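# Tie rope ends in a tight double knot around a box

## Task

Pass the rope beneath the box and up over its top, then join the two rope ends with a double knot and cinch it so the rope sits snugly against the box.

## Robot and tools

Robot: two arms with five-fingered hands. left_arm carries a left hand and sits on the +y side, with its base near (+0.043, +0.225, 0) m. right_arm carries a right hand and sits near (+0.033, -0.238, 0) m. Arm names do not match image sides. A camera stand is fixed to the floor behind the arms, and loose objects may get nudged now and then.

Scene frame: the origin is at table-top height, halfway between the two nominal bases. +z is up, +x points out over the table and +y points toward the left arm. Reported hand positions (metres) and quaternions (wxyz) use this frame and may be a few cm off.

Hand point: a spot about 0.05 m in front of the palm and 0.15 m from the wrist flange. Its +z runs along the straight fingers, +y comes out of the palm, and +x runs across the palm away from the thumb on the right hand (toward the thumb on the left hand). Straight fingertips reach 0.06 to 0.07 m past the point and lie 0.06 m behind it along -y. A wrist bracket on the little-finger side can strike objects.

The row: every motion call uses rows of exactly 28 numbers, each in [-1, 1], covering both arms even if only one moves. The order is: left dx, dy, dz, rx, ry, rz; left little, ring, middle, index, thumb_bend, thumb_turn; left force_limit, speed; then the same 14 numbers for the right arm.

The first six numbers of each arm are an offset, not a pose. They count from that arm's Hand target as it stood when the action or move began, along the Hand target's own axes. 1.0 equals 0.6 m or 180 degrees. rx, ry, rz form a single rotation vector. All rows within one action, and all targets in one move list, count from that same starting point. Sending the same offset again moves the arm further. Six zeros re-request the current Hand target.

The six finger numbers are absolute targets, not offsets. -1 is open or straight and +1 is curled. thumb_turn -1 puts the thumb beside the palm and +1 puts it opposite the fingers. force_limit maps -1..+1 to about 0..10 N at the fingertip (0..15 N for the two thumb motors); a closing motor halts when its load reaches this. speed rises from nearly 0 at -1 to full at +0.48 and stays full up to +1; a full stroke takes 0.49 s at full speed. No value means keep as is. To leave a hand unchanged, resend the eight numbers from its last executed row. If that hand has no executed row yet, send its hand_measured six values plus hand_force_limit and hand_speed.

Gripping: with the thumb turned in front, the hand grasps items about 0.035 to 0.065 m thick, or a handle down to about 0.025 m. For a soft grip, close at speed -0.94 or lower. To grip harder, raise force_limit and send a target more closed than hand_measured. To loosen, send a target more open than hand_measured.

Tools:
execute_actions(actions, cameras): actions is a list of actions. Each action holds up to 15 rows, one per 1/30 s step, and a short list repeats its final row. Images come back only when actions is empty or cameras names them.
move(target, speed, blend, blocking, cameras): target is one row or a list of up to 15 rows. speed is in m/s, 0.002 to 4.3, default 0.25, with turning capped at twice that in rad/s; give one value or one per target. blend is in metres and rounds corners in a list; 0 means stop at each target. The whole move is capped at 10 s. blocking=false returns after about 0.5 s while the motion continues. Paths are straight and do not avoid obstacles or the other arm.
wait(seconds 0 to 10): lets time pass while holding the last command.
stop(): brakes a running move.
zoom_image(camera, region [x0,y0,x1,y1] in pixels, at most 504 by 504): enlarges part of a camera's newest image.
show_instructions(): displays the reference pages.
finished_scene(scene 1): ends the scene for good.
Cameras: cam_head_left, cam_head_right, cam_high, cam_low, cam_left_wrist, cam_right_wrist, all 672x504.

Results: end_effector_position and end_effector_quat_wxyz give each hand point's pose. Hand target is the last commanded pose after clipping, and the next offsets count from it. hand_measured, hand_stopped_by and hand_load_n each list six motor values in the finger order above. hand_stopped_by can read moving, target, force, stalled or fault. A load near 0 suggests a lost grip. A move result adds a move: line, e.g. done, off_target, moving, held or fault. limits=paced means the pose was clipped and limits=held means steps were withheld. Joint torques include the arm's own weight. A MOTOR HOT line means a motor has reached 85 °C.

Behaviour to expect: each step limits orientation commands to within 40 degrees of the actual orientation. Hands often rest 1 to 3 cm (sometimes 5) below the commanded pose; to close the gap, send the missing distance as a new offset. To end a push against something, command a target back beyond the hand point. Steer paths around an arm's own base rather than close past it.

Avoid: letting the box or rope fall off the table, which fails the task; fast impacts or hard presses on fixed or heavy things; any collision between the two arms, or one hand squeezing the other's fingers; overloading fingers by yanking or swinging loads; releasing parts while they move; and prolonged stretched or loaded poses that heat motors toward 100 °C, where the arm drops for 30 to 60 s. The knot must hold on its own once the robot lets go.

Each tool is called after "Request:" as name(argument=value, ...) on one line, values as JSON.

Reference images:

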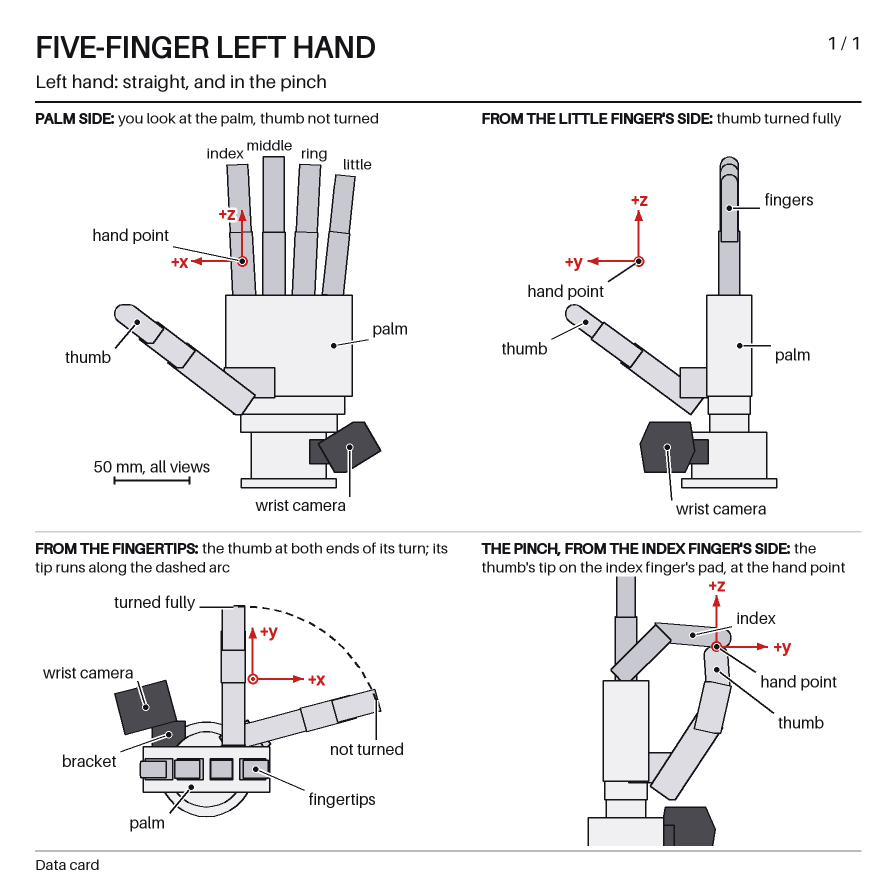

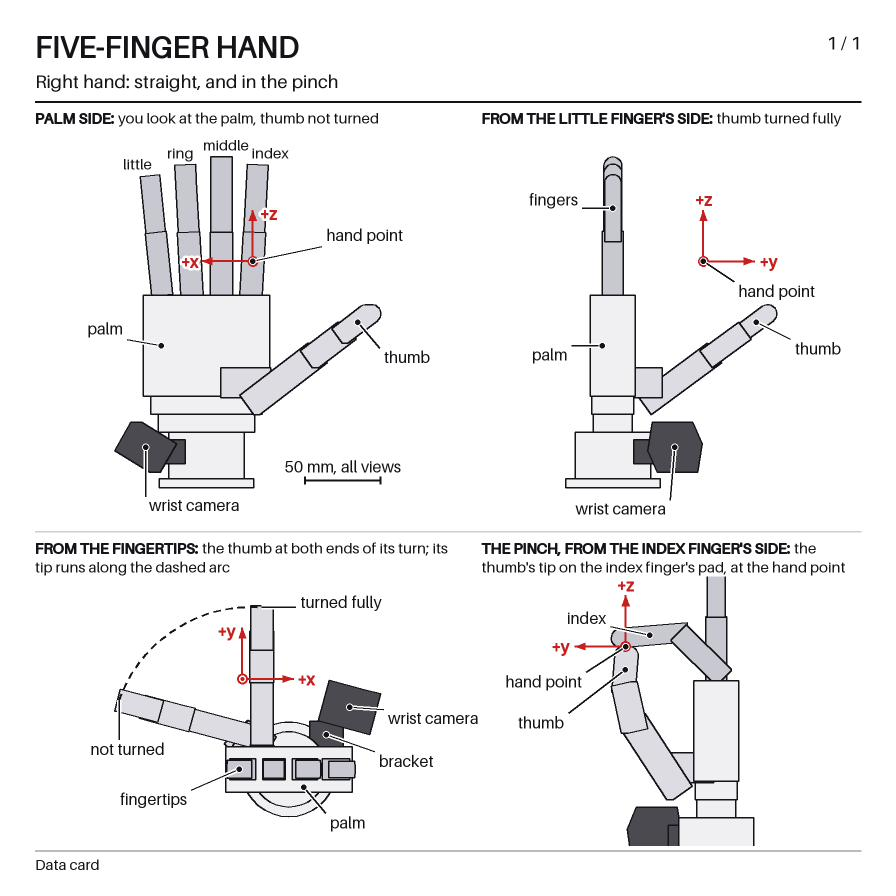

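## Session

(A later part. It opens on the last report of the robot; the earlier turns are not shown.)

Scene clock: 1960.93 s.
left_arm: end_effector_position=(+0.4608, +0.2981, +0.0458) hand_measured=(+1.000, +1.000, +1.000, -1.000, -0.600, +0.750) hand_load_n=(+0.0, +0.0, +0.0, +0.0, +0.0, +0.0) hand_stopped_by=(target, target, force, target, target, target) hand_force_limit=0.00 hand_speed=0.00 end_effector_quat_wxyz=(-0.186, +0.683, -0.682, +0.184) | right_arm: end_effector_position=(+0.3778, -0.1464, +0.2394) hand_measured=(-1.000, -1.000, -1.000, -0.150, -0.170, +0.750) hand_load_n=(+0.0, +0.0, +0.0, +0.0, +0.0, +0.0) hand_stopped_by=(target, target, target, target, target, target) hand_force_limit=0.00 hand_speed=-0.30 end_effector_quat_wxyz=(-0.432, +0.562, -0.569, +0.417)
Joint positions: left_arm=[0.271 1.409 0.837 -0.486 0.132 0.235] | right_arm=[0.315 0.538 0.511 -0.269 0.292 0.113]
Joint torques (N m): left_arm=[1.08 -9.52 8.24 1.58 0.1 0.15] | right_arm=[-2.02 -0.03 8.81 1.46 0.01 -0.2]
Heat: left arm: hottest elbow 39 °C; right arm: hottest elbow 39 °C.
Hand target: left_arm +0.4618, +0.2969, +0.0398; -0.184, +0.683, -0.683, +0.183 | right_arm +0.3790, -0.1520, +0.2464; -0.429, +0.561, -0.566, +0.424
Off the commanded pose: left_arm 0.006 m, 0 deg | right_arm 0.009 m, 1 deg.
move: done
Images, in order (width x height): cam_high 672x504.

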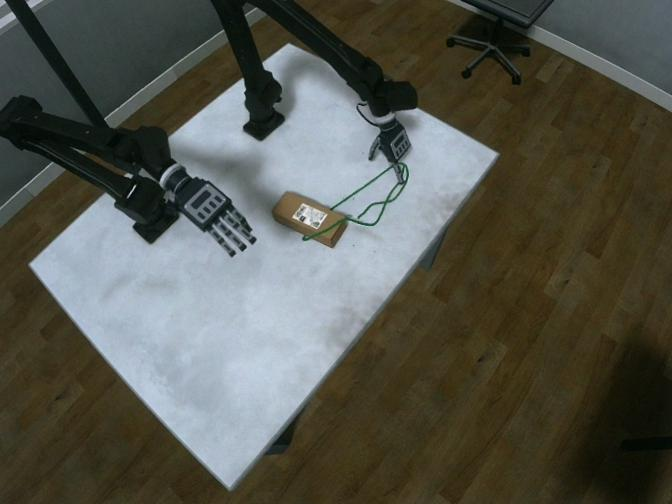

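Request:
move(target=[[0,0,0,0,0,0,1,1,1,-1,-0.6,0.75,0,0,-0.42,0.0457,0.1188,0,0,0,-1,-1,-1,-0.15,-0.17,0.75,0,-0.3],[0,0,0,0,0,0,1,1,1,-1,-0.6,0.75,0,0,-0.5583,0.2148,0.2542,0,0,0,-1,-1,-1,-0.15,-0.17,0.75,0,-0.3]], speed=0.2, blend=[0.03,0], cameras=["all"])

Scene clock: 1980.40 s.
left_arm: end_effector_position=(+0.4609, +0.2981, +0.0458) hand_measured=(+1.000, +1.000, +1.000, -1.000, -0.600, +0.750) hand_load_n=(+0.0, +0.5, +0.5, +0.0, +0.0, +0.0) hand_stopped_by=(target, target, force, target, target, target) hand_force_limit=0.00 hand_speed=0.00 end_effector_quat_wxyz=(-0.186, +0.683, -0.682, +0.184) | right_arm: end_effector_position=(+0.4839, +0.1626, +0.0665) hand_measured=(-1.000, -1.000, -1.000, -0.150, -0.170, +0.750) hand_load_n=(+0.0, -0.5, -0.5, +0.0, +0.0, +0.0) hand_stopped_by=(target, target, target, target, target, target) hand_force_limit=0.00 hand_speed=-0.30 end_effector_quat_wxyz=(-0.404, +0.578, -0.563, +0.431)
Joint positions: left_arm=[0.271 1.409 0.837 -0.486 0.132 0.235] | right_arm=[0.924 1.712 0.901 0.314 0.883 0.351]
Joint torques (N m): left_arm=[1.08 -9.52 8.25 1.57 0.1 0.15] | right_arm=[0.5 -10.46 8.34 2.32 0.5 0.09]
Heat: left arm: hottest elbow 38 °C; right arm: hottest elbow 39 °C.
Hand target: left_arm +0.4618, +0.2969, +0.0399; -0.184, +0.683, -0.683, +0.184 | right_arm +0.4911, +0.1845, +0.0842; -0.429, +0.561, -0.566, +0.424
Off the commanded pose: left_arm 0.006 m, 0 deg | right_arm 0.029 m, 4 deg.
move: off_target (right_arm)

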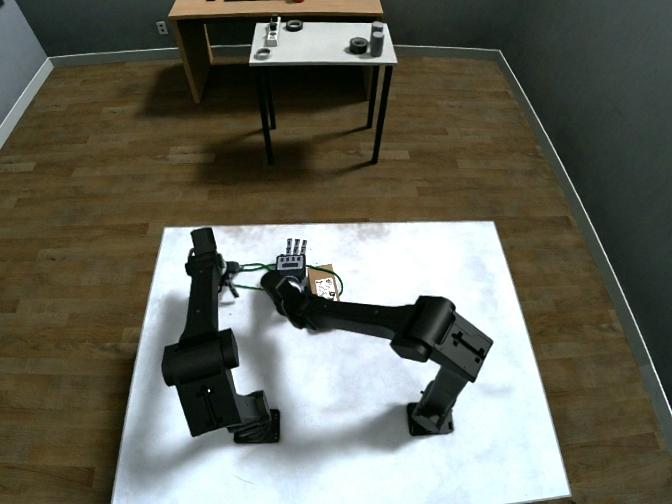

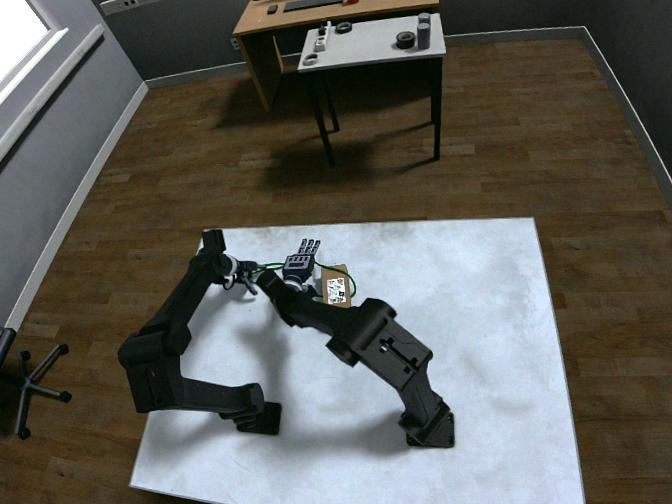

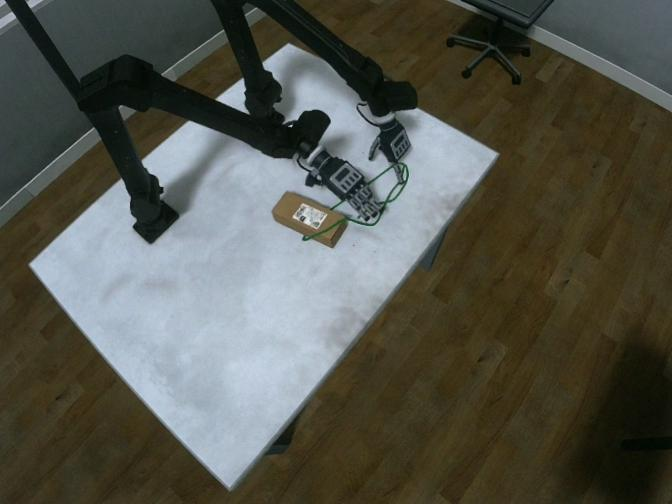

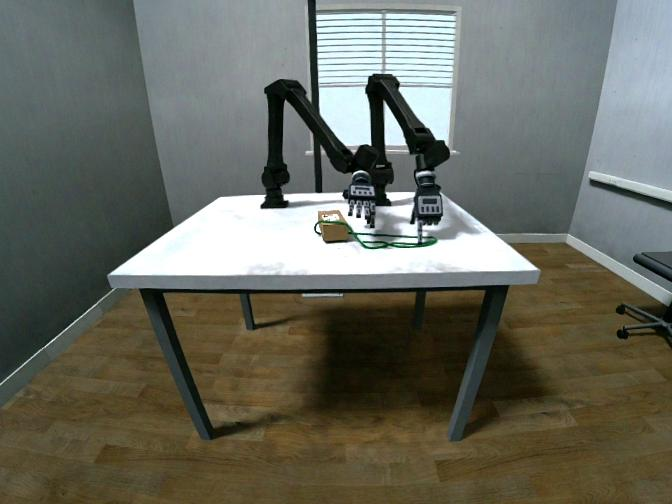

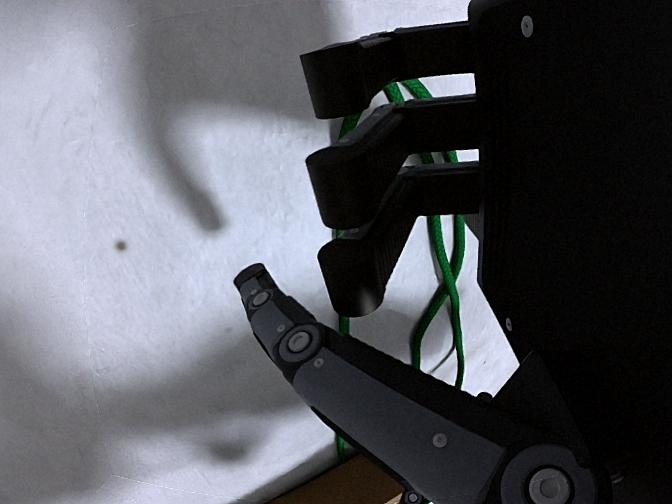

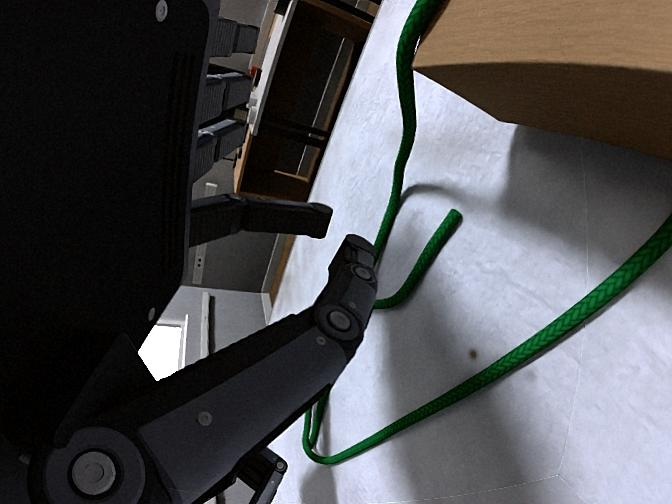

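Request:
move(target=[[0,0,0,0,0,0,1,1,1,-1,-0.6,0.75,0,0,-0.0092,0.0494,0.0333,0,0,0,-1,-1,-1,-0.15,-0.17,0.75,0,-0.3]], speed=0.06, cameras=["cam_right_wrist","cam_high"])

Scene clock: 1997.37 s.
left_arm: end_effector_position=(+0.4609, +0.2981, +0.0458) hand_measured=(+1.000, +1.000, +1.000, -1.000, -0.600, +0.750) hand_load_n=(+0.0, +0.0, +0.5, +0.0, +0.0, +0.0) hand_stopped_by=(target, target, force, target, target, target) hand_force_limit=0.00 hand_speed=0.00 end_effector_quat_wxyz=(-0.186, +0.683, -0.682, +0.184) | right_arm: end_effector_position=(+0.4914, +0.1736, +0.0367) hand_measured=(-1.000, -1.000, -1.000, -0.150, -0.170, +0.750) hand_load_n=(+0.0, +0.0, +0.0, +0.0, +0.0, +0.0) hand_stopped_by=(target, target, target, target, target, target) hand_force_limit=0.00 hand_speed=-0.30 end_effector_quat_wxyz=(-0.409, +0.575, -0.563, +0.429)
Joint positions: left_arm=[0.271 1.409 0.837 -0.486 0.132 0.235] | right_arm=[0.924 1.803 0.917 0.401 0.879 0.351]
Joint torques (N m): left_arm=[1.08 -9.58 8.23 1.58 0.09 0.16] | right_arm=[-0.62 -11.11 7.84 2.35 0.26 0.02]
Heat: left arm: hottest elbow 38 °C; right arm: hottest elbow 38 °C.
Hand target: left_arm +0.4618, +0.2969, +0.0399; -0.184, +0.683, -0.683, +0.184 | right_arm +0.5023, +0.1903, +0.0504; -0.429, +0.561, -0.566, +0.424
Off the commanded pose: left_arm 0.006 m, 0 deg | right_arm 0.024 m, 3 deg.
move: off_target (right_arm)
Images, in order (width x height): cam_high 672x504, cam_right_wrist 672x504.

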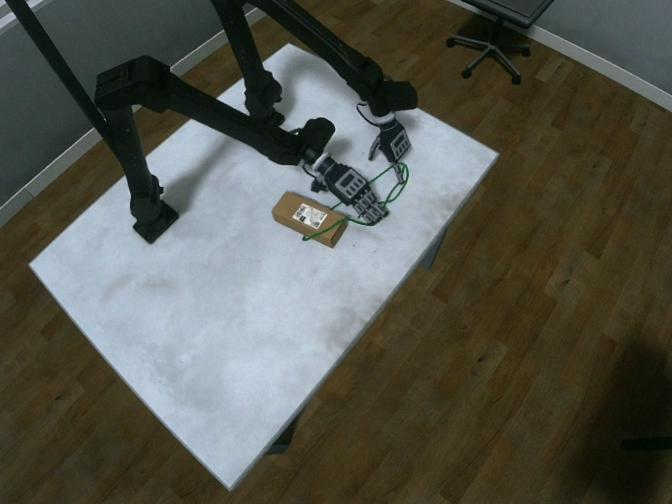

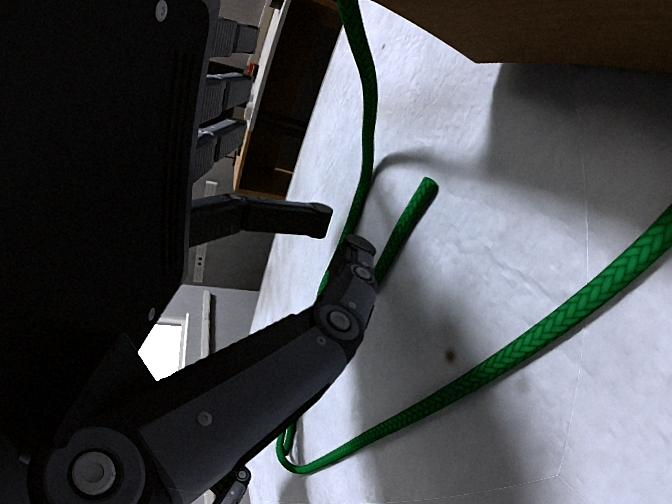

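Request:
move(target=[[0,0,0,0,0,0,1,1,1,-1,-0.6,0.75,0,0,0.0033,0.0265,0.0163,0,0,0,-1,-1,-1,-0.05,-0.17,0.75,0,-0.3]], speed=0.05, cameras=["cam_right_wrist","cam_high"])

Scene clock: 2015.60 s.
left_arm: end_effector_position=(+0.4609, +0.2981, +0.0458) hand_measured=(+1.000, +1.000, +1.000, -1.000, -0.600, +0.750) hand_load_n=(+0.0, +0.0, +0.0, +0.0, +0.0, +0.0) hand_stopped_by=(target, target, force, target, target, target) hand_force_limit=0.00 hand_speed=0.00 end_effector_quat_wxyz=(-0.186, +0.683, -0.682, +0.184) | right_arm: end_effector_position=(+0.4926, +0.1779, +0.0195) hand_measured=(-1.000, -1.000, -1.000, -0.050, -0.170, +0.750) hand_load_n=(+0.0, +0.0, +0.0, +0.0, +0.0, +0.0) hand_stopped_by=(target, target, target, target, target, target) hand_force_limit=0.00 hand_speed=-0.30 end_effector_quat_wxyz=(-0.413, +0.576, -0.563, +0.425)
Joint positions: left_arm=[0.271 1.409 0.837 -0.486 0.132 0.235] | right_arm=[0.924 1.848 0.917 0.453 0.869 0.351]
Joint torques (N m): left_arm=[1.08 -9.58 8.23 1.58 0.1 0.15] | right_arm=[-1.55 -11.52 7.43 2.26 0.25 -0.05]
Heat: left arm: hottest elbow 38 °C; right arm: hottest elbow 39 °C.
Hand target: left_arm +0.4618, +0.2969, +0.0399; -0.184, +0.683, -0.683, +0.184 | right_arm +0.5074, +0.1886, +0.0323; -0.429, +0.562, -0.566, +0.424
Off the commanded pose: left_arm 0.006 m, 0 deg | right_arm 0.022 m, 3 deg.
move: off_target (right_arm)
Images, in order (width x height): cam_high 672x504, cam_right_wrist 672x504.

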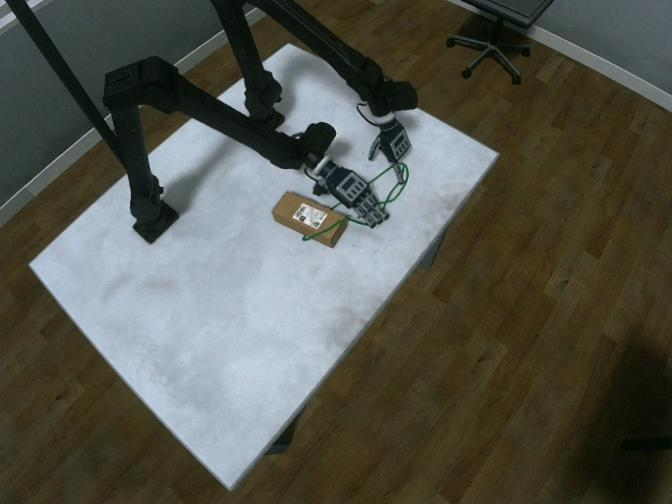

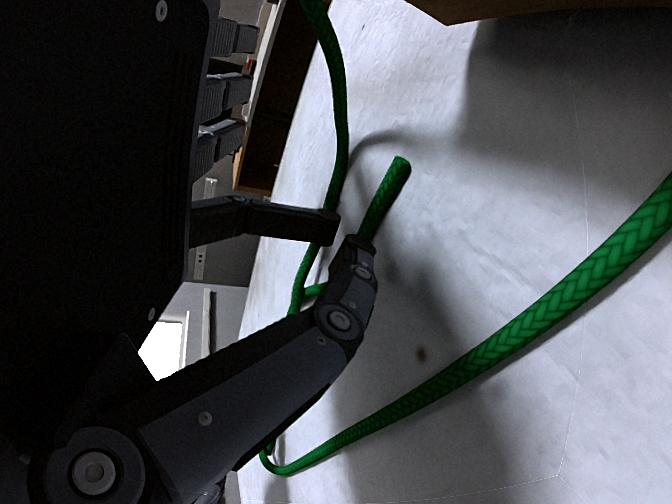

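Request:
move(target=[[0,0,0,0,0,0,1,1,1,-1,-0.6,0.75,0,0,0.01,0.0105,0.0238,0,0,0,-1,-1,-1,-0.05,-0.17,0.75,0,-0.3]], speed=0.04, cameras=["cam_right_wrist","cam_high"])

Request:
zoom_image(camera="cam_right_wrist", region=[220, 100, 480, 400])

Scene clock: 2030.03 s.
left_arm: end_effector_position=(+0.4609, +0.2981, +0.0458) hand_measured=(+1.000, +1.000, +1.000, -1.000, -0.600, +0.750) hand_load_n=(+0.0, +0.0, +0.0, +0.0, +0.0, -0.5) hand_stopped_by=(target, target, force, target, target, target) hand_force_limit=0.00 hand_speed=0.00 end_effector_quat_wxyz=(-0.186, +0.683, -0.682, +0.184) | right_arm: end_effector_position=(+0.5026, +0.1760, +0.0128) hand_measured=(-1.000, -1.000, -1.000, -0.050, -0.170, +0.750) hand_load_n=(+0.0, +0.0, +0.0, +0.0, +0.0, +0.0) hand_stopped_by=(target, target, target, target, target, target) hand_force_limit=0.00 hand_speed=-0.30 end_effector_quat_wxyz=(-0.419, +0.572, -0.566, +0.420)
Joint positions: left_arm=[0.271 1.409 0.837 -0.486 0.132 0.235] | right_arm=[0.903 1.872 0.921 0.49 0.846 0.351]
Joint torques (N m): left_arm=[1.03 -9.52 8.21 1.58 0.1 0.16] | right_arm=[-2.02 -11.99 7.36 2.35 0.22 -0.19]
Heat: left arm: hottest elbow 38 °C; right arm: hottest elbow 38 °C.
Hand target: left_arm +0.4618, +0.2969, +0.0399; -0.184, +0.683, -0.683, +0.184 | right_arm +0.5193, +0.1826, +0.0224; -0.429, +0.562, -0.566, +0.424
Off the commanded pose: left_arm 0.006 m, 0 deg | right_arm 0.020 m, 2 deg.
move: off_target (right_arm)
Images, in order (width x height): cam_high 672x504, cam_right_wrist 672x504.

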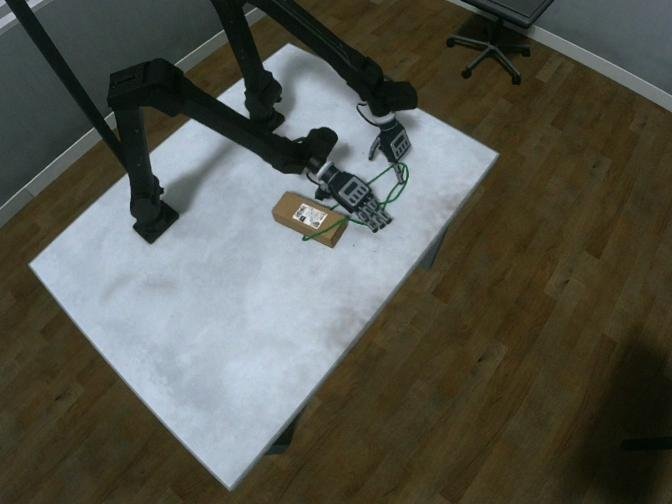

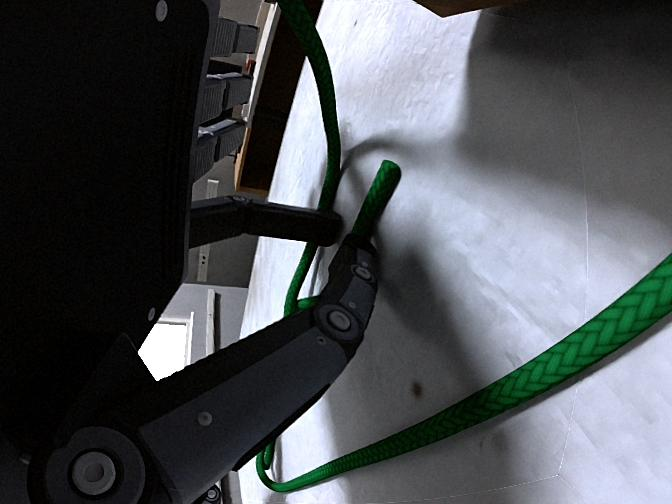

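Scaled by 1.680 from the camera's 672x504 image, which has a finer 960x720 frame.

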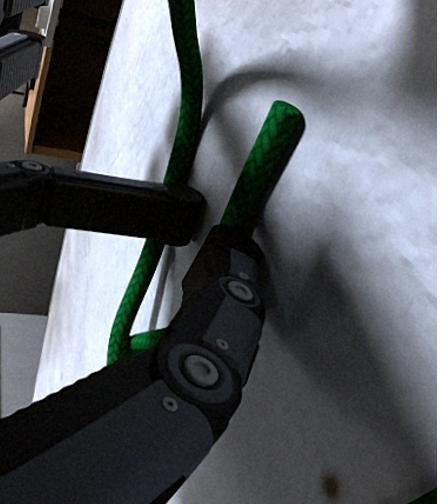

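Request:
move(target=[[0,0,0,0,0,0,1,1,1,-1,-0.6,0.75,0,0,0.0,0.0066,0.0066,0,0,0,-1,-1,-1,-0.05,-0.17,0.75,0,-0.3],[0,0,0,0,0,0,1,1,1,-1,-0.6,0.75,0,0,0.0,0.0076,0.0066,0,0,0,-1,-1,-1,0.4,-0.17,0.75,-0.2,-0.5]], speed=0.04, cameras=["cam_right_wrist"])

Request:
zoom_image(camera="cam_right_wrist", region=[220, 100, 480, 400])

Scene clock: 2043.27 s.
left_arm: end_effector_position=(+0.4609, +0.2981, +0.0458) hand_measured=(+1.000, +1.000, +1.000, -1.000, -0.600, +0.750) hand_load_n=(+0.0, +0.0, +0.0, +0.0, +0.0, +0.0) hand_stopped_by=(target, target, force, target, target, target) hand_force_limit=0.00 hand_speed=0.00 end_effector_quat_wxyz=(-0.186, +0.683, -0.682, +0.184) | right_arm: end_effector_position=(+0.5079, +0.1794, +0.0130) hand_measured=(-1.000, -1.000, -1.000, +0.218, -0.172, +0.750) hand_load_n=(+0.0, +0.0, +0.0, +11.0, +6.0, -2.0) hand_stopped_by=(target, target, target, force, target, target) hand_force_limit=-0.20 hand_speed=-0.50 end_effector_quat_wxyz=(-0.425, +0.567, -0.567, +0.419)
Joint positions: left_arm=[0.271 1.409 0.837 -0.486 0.132 0.235] | right_arm=[0.898 1.885 0.932 0.509 0.842 0.349]
Joint torques (N m): left_arm=[1.03 -9.52 8.24 1.57 0.1 0.16] | right_arm=[-2.02 -11.16 6.94 2.11 0.22 -0.19]
Heat: left arm: hottest elbow 38 °C; right arm: hottest elbow 38 °C.
Hand target: left_arm +0.4618, +0.2969, +0.0399; -0.184, +0.683, -0.683, +0.184 | right_arm +0.5219, +0.1827, +0.0169; -0.429, +0.561, -0.566, +0.424
Off the commanded pose: left_arm 0.006 m, 0 deg | right_arm 0.015 m, 1 deg.
move: off_target (right_arm); target 2's new numbers were sent with right_arm's hand 0.017 m and 1 deg from that target
Images, in order (width x height): cam_right_wrist 672x504.

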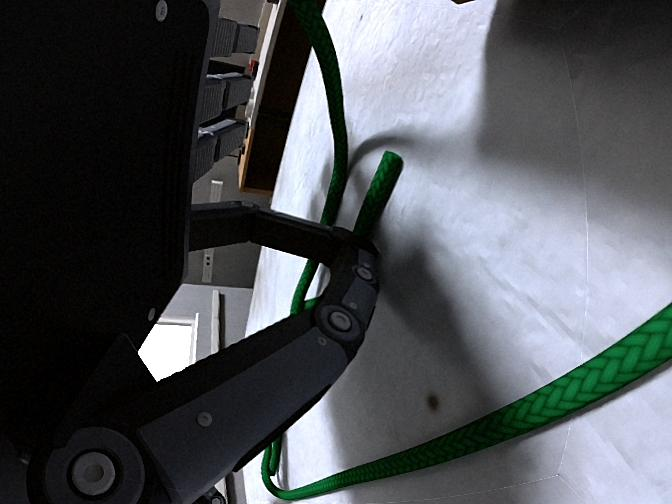

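Scaled by 1.680 from the camera's 672x504 image, which has a finer 960x720 frame.

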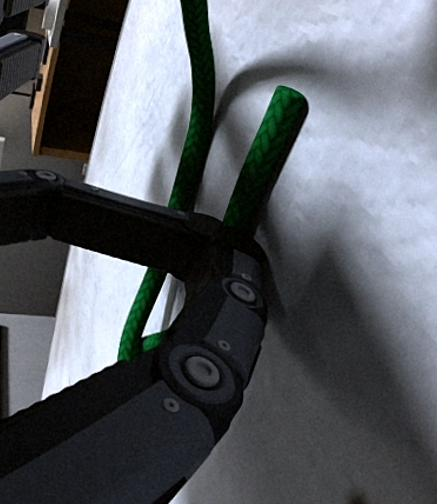

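Request:
move(target=[[0,0,0,0,0,0,1,1,1,-1,-0.6,0.75,0,0,0.0,0.0,0.0,0,0,0,-1,-1,-1,0.41,0.0,0.75,-0.1,-0.5]], speed=0.04, cameras=["cam_right_wrist"])

Request:
zoom_image(camera="cam_right_wrist", region=[220, 100, 480, 400])

Scene clock: 2047.30 s.
left_arm: end_effector_position=(+0.4609, +0.2981, +0.0458) hand_measured=(+1.000, +1.000, +1.000, -1.000, -0.600, +0.750) hand_load_n=(+0.0, +0.0, +0.0, +0.0, +0.0, +0.0) hand_stopped_by=(target, target, force, target, target, target) hand_force_limit=0.00 hand_speed=0.00 end_effector_quat_wxyz=(-0.186, +0.683, -0.682, +0.184) | right_arm: end_effector_position=(+0.5078, +0.1795, +0.0126) hand_measured=(-1.000, -1.000, -1.000, +0.218, -0.154, +0.750) hand_load_n=(+0.0, +0.0, +0.0, +13.5, +7.5, -1.5) hand_stopped_by=(target, target, target, force, force, target) hand_force_limit=-0.10 hand_speed=-0.50 end_effector_quat_wxyz=(-0.425, +0.567, -0.567, +0.419)
Joint positions: left_arm=[0.271 1.409 0.837 -0.486 0.132 0.235] | right_arm=[0.898 1.886 0.932 0.509 0.842 0.349]
Joint torques (N m): left_arm=[1.03 -9.52 8.21 1.58 0.1 0.16] | right_arm=[-2.02 -11.28 6.94 2.11 0.23 -0.19]
Heat: left arm: hottest elbow 38 °C; right arm: hottest elbow 38 °C.
Hand target: left_arm +0.4618, +0.2969, +0.0399; -0.184, +0.683, -0.683, +0.184 | right_arm +0.5219, +0.1828, +0.0169; -0.429, +0.561, -0.566, +0.424
Off the commanded pose: left_arm 0.006 m, 0 deg | right_arm 0.015 m, 1 deg.
move: off_target (right_arm)
Images, in order (width x height): cam_right_wrist 672x504.

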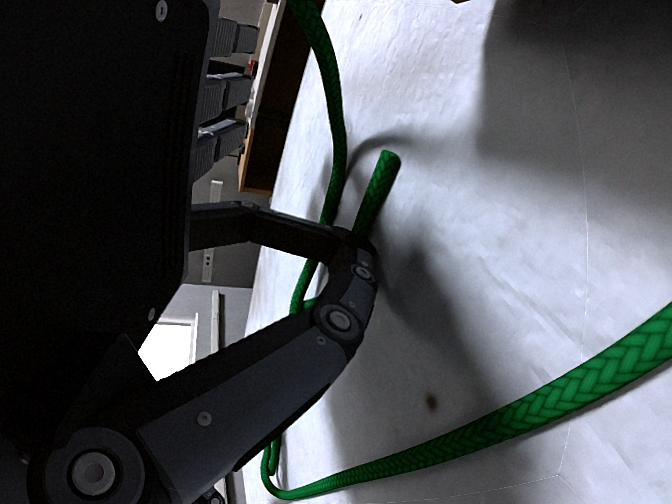

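Scaled by 1.680 from the camera's 672x504 image, which has a finer 960x720 frame.

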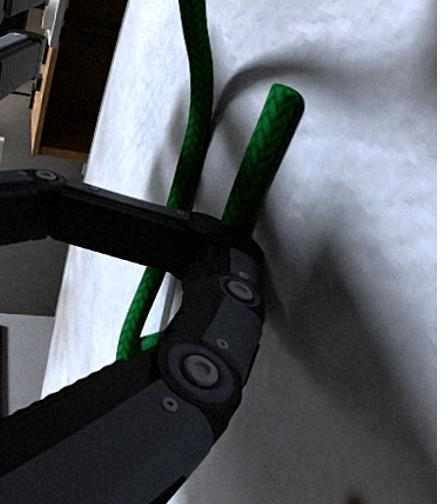

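Request:
move(target=[[0,0,0,0,0,0,1,1,1,-1,-0.6,0.75,0,0,0.0133,-0.0416,-0.0241,0,0,0,-1,-1,-1,0.41,0.0,0.75,-0.1,-0.5],[0,0,0,0,0,0,1,1,1,-1,-0.6,0.75,0,0,0.0967,-0.1137,-0.1055,0,0,0,-1,-1,-1,0.41,0.0,0.75,-0.1,-0.5]], speed=0.06, blend=[0.01,0], cameras=["cam_right_wrist","cam_high","cam_left_wrist"])

Request:
zoom_image(camera="cam_high", region=[260, 120, 430, 260])

Scene clock: 2075.97 s.
left_arm: end_effector_position=(+0.4609, +0.2981, +0.0455) hand_measured=(+1.000, +1.000, +1.000, -1.000, -0.600, +0.750) hand_load_n=(+0.0, +0.0, +0.0, +0.0, +0.0, +0.0) hand_stopped_by=(target, target, force, target, target, target) hand_force_limit=0.00 hand_speed=0.00 end_effector_quat_wxyz=(-0.185, +0.683, -0.682, +0.183) | right_arm: end_effector_position=(+0.4754, +0.1325, +0.0971) hand_measured=(-1.000, -1.000, -1.000, +0.218, -0.154, +0.750) hand_load_n=(+0.0, +0.0, -0.5, +13.5, +7.5, -1.5) hand_stopped_by=(target, target, target, force, force, target) hand_force_limit=-0.10 hand_speed=-0.50 end_effector_quat_wxyz=(-0.436, +0.559, -0.568, +0.418)
Joint positions: left_arm=[0.271 1.41 0.837 -0.486 0.132 0.235] | right_arm=[0.889 1.585 0.794 0.377 0.833 0.343]
Joint torques (N m): left_arm=[1.08 -9.58 8.23 1.57 0.09 0.16] | right_arm=[-2.08 -10.4 5.57 1.21 0.22 -0.2]
Heat: left arm: hottest elbow 38 °C; right arm: hottest elbow 38 °C.
Hand target: left_arm +0.4618, +0.2969, +0.0399; -0.184, +0.683, -0.683, +0.184 | right_arm +0.4796, +0.1238, +0.0993; -0.429, +0.561, -0.567, +0.424
Off the commanded pose: left_arm 0.006 m, 0 deg | right_arm 0.010 m, 1 deg.
move: done
Images, in order (width x height): cam_high 672x504, cam_left_wrist 672x504, cam_right_wrist 672x504.

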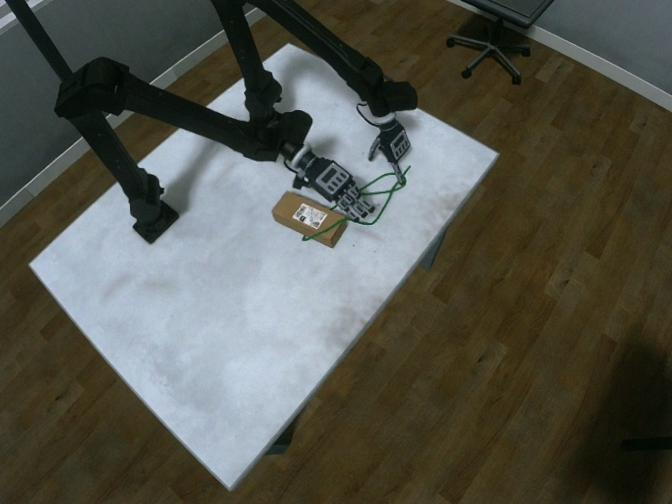

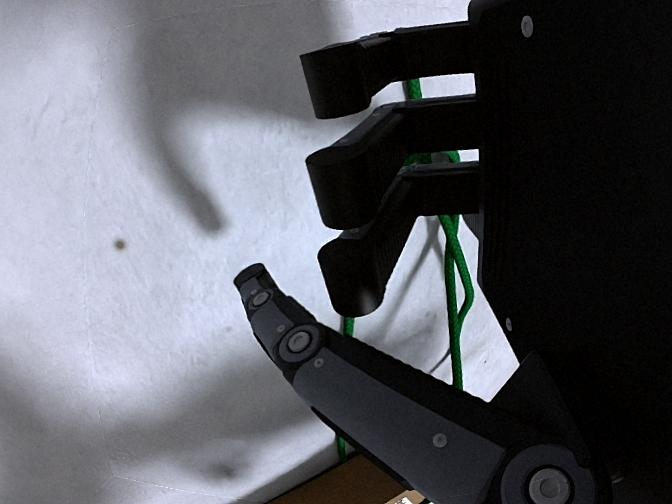

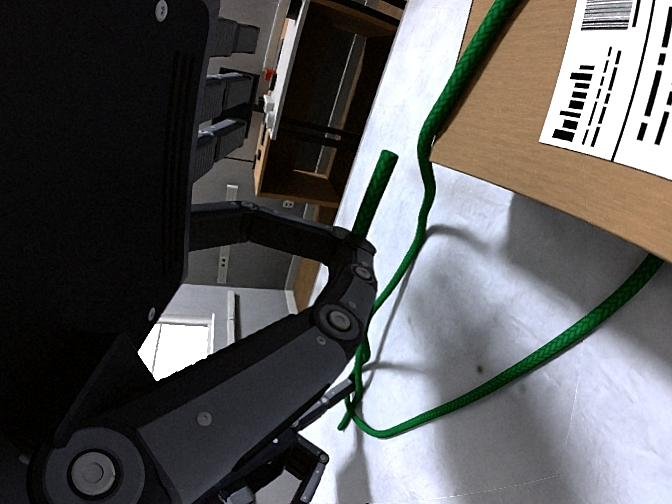

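Scaled by 2.965 from the camera's 672x504 image, which has a finer 960x720 frame.

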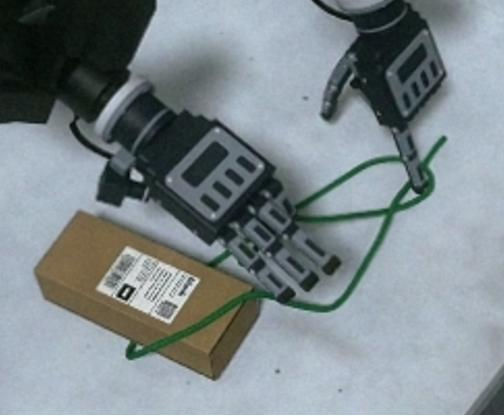

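Request:
move(target=[[0,-0.0417,-0.0722,0,0,0,1,1,1,-1,-0.6,0.75,0,0,0,0,0,0,0,0,-1,-1,-1,0.41,0.0,0.75,-0.1,-0.5],[-0.05,-0.035,-0.16,0.2444,0,0,1,1,1,-1,-0.6,0.75,0,0,0,0,0,0,0,0,-1,-1,-1,0.41,0.0,0.75,-0.1,-0.5],[-0.05,-0.035,-0.16,0.2444,0,0,-1,-1,-1,-0.15,-0.17,0.75,0,0.2,0,0,0,0,0,0,-1,-1,-1,0.41,0.0,0.75,-0.1,-0.5]], speed=0.12, blend=[0.01,0,0], cameras=["cam_right_wrist","cam_high","cam_left_wrist","cam_head_left"])

Request:
zoom_image(camera="cam_high", region=[260, 120, 430, 260])

Scene clock: 2097.77 s.
left_arm: end_effector_position=(+0.4320, +0.3220, +0.1280) hand_measured=(-1.000, -1.000, -1.000, -0.150, -0.170, +0.750) hand_load_n=(+0.0, -0.5, +0.0, +0.0, +0.0, +0.0) hand_stopped_by=(target, target, target, target, target, target) hand_force_limit=0.00 hand_speed=0.20 end_effector_quat_wxyz=(-0.416, +0.565, -0.572, +0.424) | right_arm: end_effector_position=(+0.4754, +0.1325, +0.0971) hand_measured=(-1.000, -1.000, -1.000, +0.218, -0.154, +0.750) hand_load_n=(+0.0, +0.0, +0.0, +13.5, +7.5, -1.5) hand_stopped_by=(target, target, target, force, force, target) hand_force_limit=-0.10 hand_speed=-0.50 end_effector_quat_wxyz=(-0.436, +0.559, -0.568, +0.418)
Joint positions: left_arm=[0.534 0.996 0.39 0.26 0.523 0.175] | right_arm=[0.889 1.585 0.794 0.377 0.833 0.343]
Joint torques (N m): left_arm=[2.32 -5.54 8.9 2.3 0.2 0.08] | right_arm=[-2.08 -10.4 5.57 1.17 0.22 -0.2]
Heat: left arm: hottest elbow 38 °C; right arm: hottest elbow 37 °C.
Hand target: left_arm +0.4319, +0.3270, +0.1336; -0.426, +0.564, -0.565, +0.426 | right_arm +0.4795, +0.1238, +0.0993; -0.429, +0.561, -0.566, +0.424
Off the commanded pose: left_arm 0.007 m, 1 deg | right_arm 0.010 m, 1 deg.
move: done
Images, in order (width x height): cam_head_left 672x504, cam_high 672x504, cam_left_wrist 672x504, cam_right_wrist 672x504.

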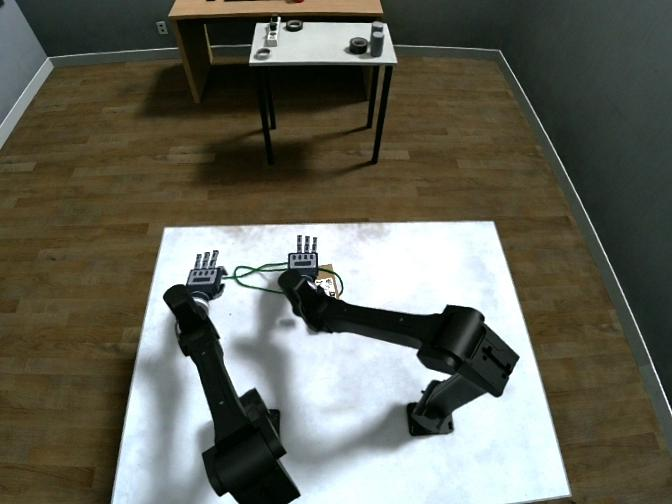

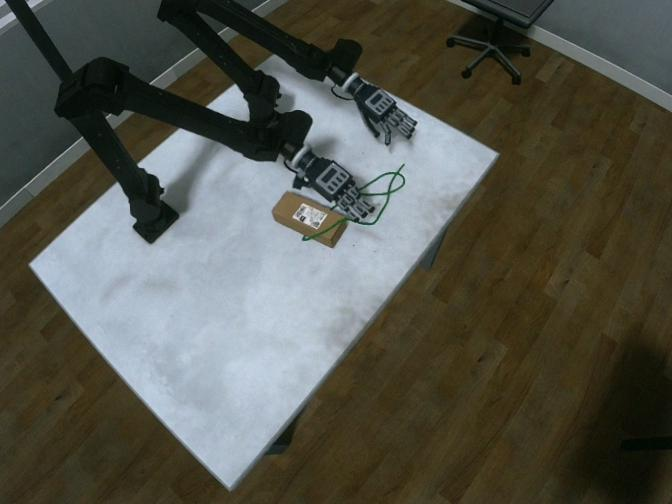

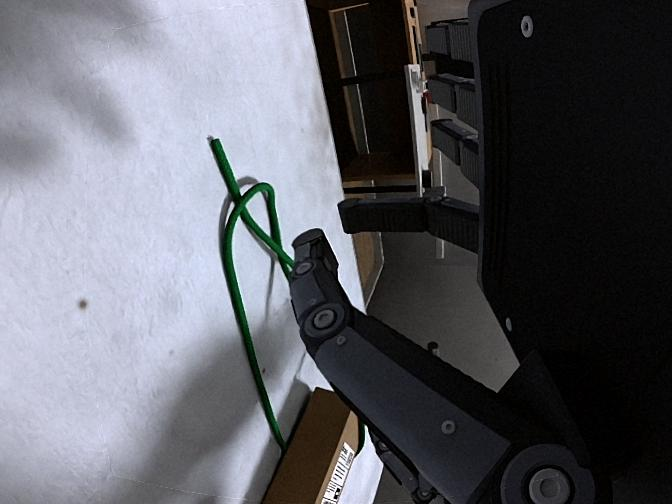

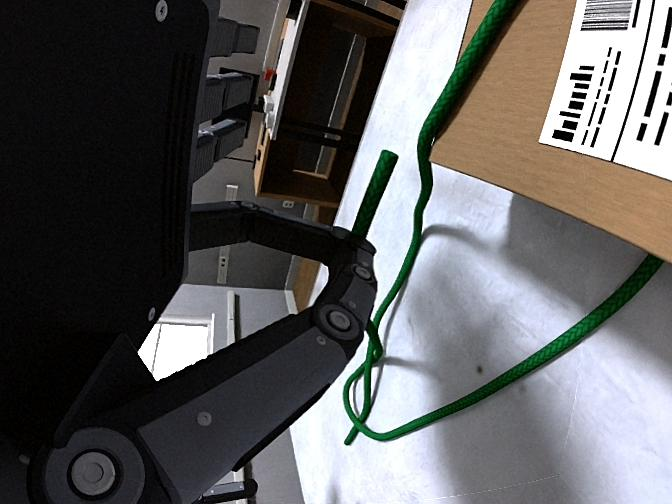

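Scaled by 2.965 from the camera's 672x504 image, which has a finer 960x720 frame.

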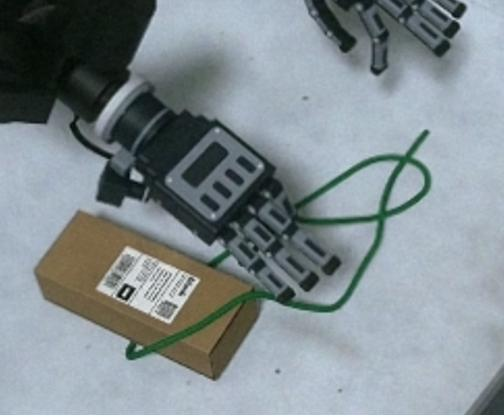

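Request:
move(target=[[0,0,0,0,0,0,-1,-1,-1,-0.15,-0.17,0.75,0,0.2,0.0817,-0.0004,-0.0348,0,0,0,-1,-1,-1,0.41,0.0,0.75,-0.1,-0.5]], speed=0.06, cameras=["cam_high","cam_left_wrist"])

Request:
zoom_image(camera="cam_high", region=[260, 120, 430, 260])

Scene clock: 2107.57 s.
left_arm: end_effector_position=(+0.4320, +0.3220, +0.1280) hand_measured=(-1.000, -1.000, -1.000, -0.150, -0.170, +0.750) hand_load_n=(+0.0, +0.0, +0.0, +0.0, +0.0, +0.0) hand_stopped_by=(target, target, target, target, target, target) hand_force_limit=0.00 hand_speed=0.20 end_effector_quat_wxyz=(-0.416, +0.565, -0.572, +0.424) | right_arm: end_effector_position=(+0.4544, +0.0807, +0.0985) hand_measured=(-1.000, -1.000, -1.000, +0.218, -0.154, +0.750) hand_load_n=(+0.0, +0.0, +0.0, +13.5, +8.0, -1.5) hand_stopped_by=(target, target, target, force, force, target) hand_force_limit=-0.10 hand_speed=-0.50 end_effector_quat_wxyz=(-0.427, +0.566, -0.568, +0.419)
Joint positions: left_arm=[0.534 0.996 0.39 0.26 0.523 0.175] | right_arm=[0.846 1.457 0.661 0.377 0.795 0.32]
Joint torques (N m): left_arm=[2.32 -5.54 8.9 2.28 0.21 0.08] | right_arm=[-2.02 -8.64 5.55 2.22 0.23 -0.2]
Heat: left arm: hottest elbow 38 °C; right arm: hottest elbow 36 °C.
Hand target: left_arm +0.4319, +0.3270, +0.1336; -0.426, +0.564, -0.565, +0.426 | right_arm +0.4595, +0.0749, +0.1047; -0.429, +0.561, -0.566, +0.424
Off the commanded pose: left_arm 0.008 m, 1 deg | right_arm 0.010 m, 1 deg.
move: done
Images, in order (width x height): cam_high 672x504, cam_left_wrist 672x504.

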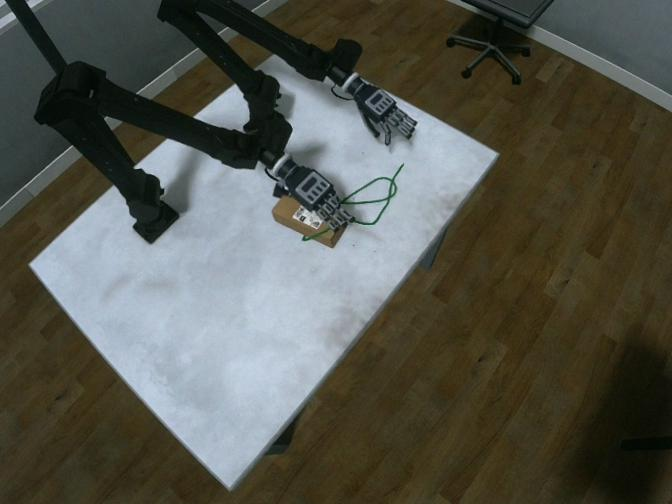

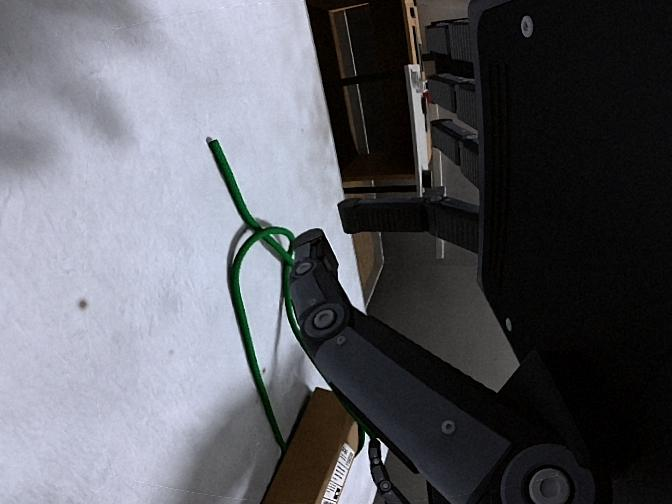

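Scaled by 2.965 from the camera's 672x504 image, which has a finer 960x720 frame.

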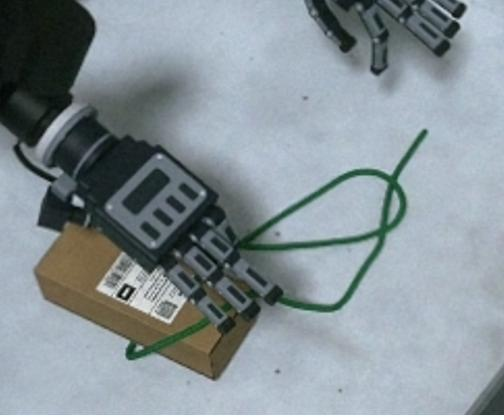

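Request:
move(target=[[-0.03,0.0568,0.1862,0,0,0,-1,-1,-1,-0.15,-0.17,0.75,0,-0.3,0,0,0,0,0,0,-1,-1,-1,0.41,0.0,0.75,-0.1,-0.5]], speed=0.12, cameras=["cam_left_wrist"])

Scene clock: 2124.30 s.
left_arm: end_effector_position=(+0.5100, +0.3427, +0.0556) hand_measured=(-1.000, -1.000, -1.000, -0.150, -0.170, +0.750) hand_load_n=(+0.0, +0.0, +0.0, +0.0, +0.0, +0.0) hand_stopped_by=(target, target, target, target, target, target) hand_force_limit=0.00 hand_speed=-0.30 end_effector_quat_wxyz=(-0.413, +0.577, -0.568, +0.416) | right_arm: end_effector_position=(+0.4542, +0.0805, +0.0981) hand_measured=(-1.000, -1.000, -1.000, +0.218, -0.154, +0.750) hand_load_n=(+0.0, +0.0, +0.0, +13.5, +7.0, -1.5) hand_stopped_by=(target, target, target, force, force, target) hand_force_limit=-0.10 hand_speed=-0.50 end_effector_quat_wxyz=(-0.426, +0.566, -0.568, +0.419)
Joint positions: left_arm=[0.459 1.467 0.495 0.621 0.431 0.14] | right_arm=[0.846 1.457 0.66 0.377 0.794 0.319]
Joint torques (N m): left_arm=[0.26 -8.53 10.26 2.32 0.02 0.05] | right_arm=[-2.02 -8.64 5.56 2.22 0.2 -0.2]
Heat: left arm: hottest elbow 38 °C; right arm: hottest elbow 36 °C.
Hand target: left_arm +0.5299, +0.3450, +0.0700; -0.426, +0.564, -0.565, +0.426 | right_arm +0.4593, +0.0749, +0.1045; -0.429, +0.562, -0.566, +0.424
Off the commanded pose: left_arm 0.025 m, 2 deg | right_arm 0.010 m, 1 deg.
move: off_target (left_arm)
Images, in order (width x height): cam_left_wrist 672x504.

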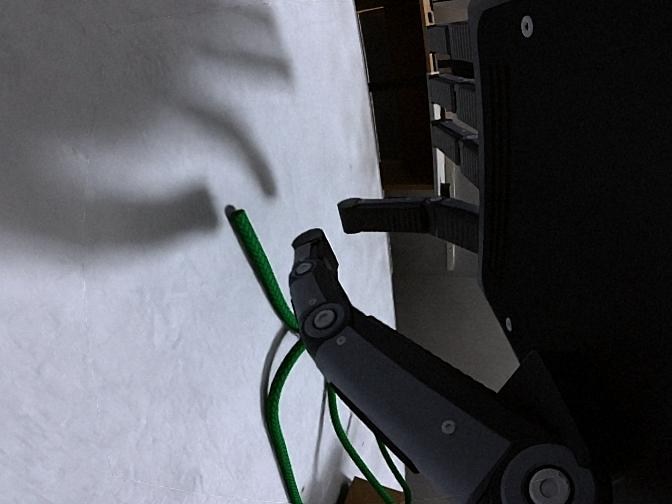

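Request:
move(target=[[0.0133,0.046,-0.0093,0,0,0,-1,-1,-1,-0.15,-0.17,0.75,0,-0.3,0,0,0,0,0,0,-1,-1,-1,0.41,0.0,0.75,-0.1,-0.5]], speed=0.06, cameras=["cam_left_wrist"])

Scene clock: 2137.47 s.
left_arm: end_effector_position=(+0.5150, +0.3435, +0.0471) hand_measured=(-1.000, -1.000, -1.000, -0.150, -0.170, +0.750) hand_load_n=(+0.0, +0.0, -0.5, +0.0, +0.0, +0.0) hand_stopped_by=(target, target, target, target, target, target) hand_force_limit=0.00 hand_speed=-0.30 end_effector_quat_wxyz=(-0.429, +0.566, -0.564, +0.421) | right_arm: end_effector_position=(+0.4542, +0.0805, +0.0981) hand_measured=(-1.000, -1.000, -1.000, +0.218, -0.154, +0.750) hand_load_n=(+0.0, +0.0, +0.0, +13.5, +7.5, -1.5) hand_stopped_by=(target, target, target, force, force, target) hand_force_limit=-0.10 hand_speed=-0.50 end_effector_quat_wxyz=(-0.426, +0.566, -0.568, +0.419)
Joint positions: left_arm=[0.454 1.525 0.482 0.732 0.425 0.139] | right_arm=[0.846 1.457 0.66 0.377 0.794 0.319]
Joint torques (N m): left_arm=[0.21 -8.94 5.98 2.39 0 0.07] | right_arm=[-2.02 -8.7 5.56 2.22 0.2 -0.2]
Heat: left arm: hottest elbow 38 °C; right arm: hottest elbow 36 °C.
Hand target: left_arm +0.5170, +0.3370, +0.0450; -0.426, +0.564, -0.565, +0.426 | right_arm +0.4593, +0.0749, +0.1045; -0.429, +0.562, -0.566, +0.424
Off the commanded pose: left_arm 0.007 m, 1 deg | right_arm 0.010 m, 1 deg.
move: done
Images, in order (width x height): cam_left_wrist 672x504.

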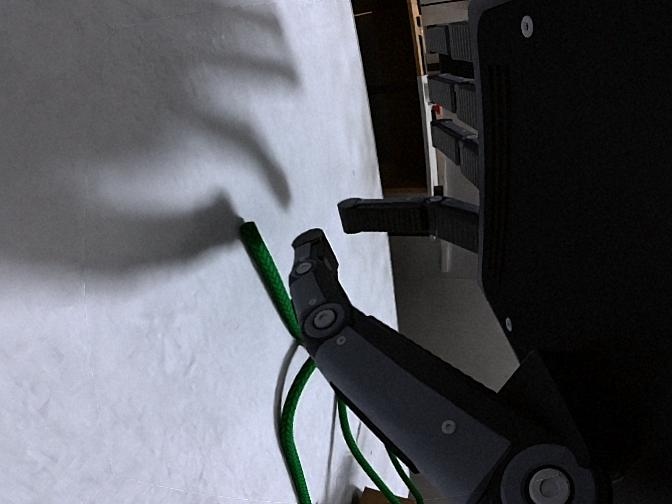

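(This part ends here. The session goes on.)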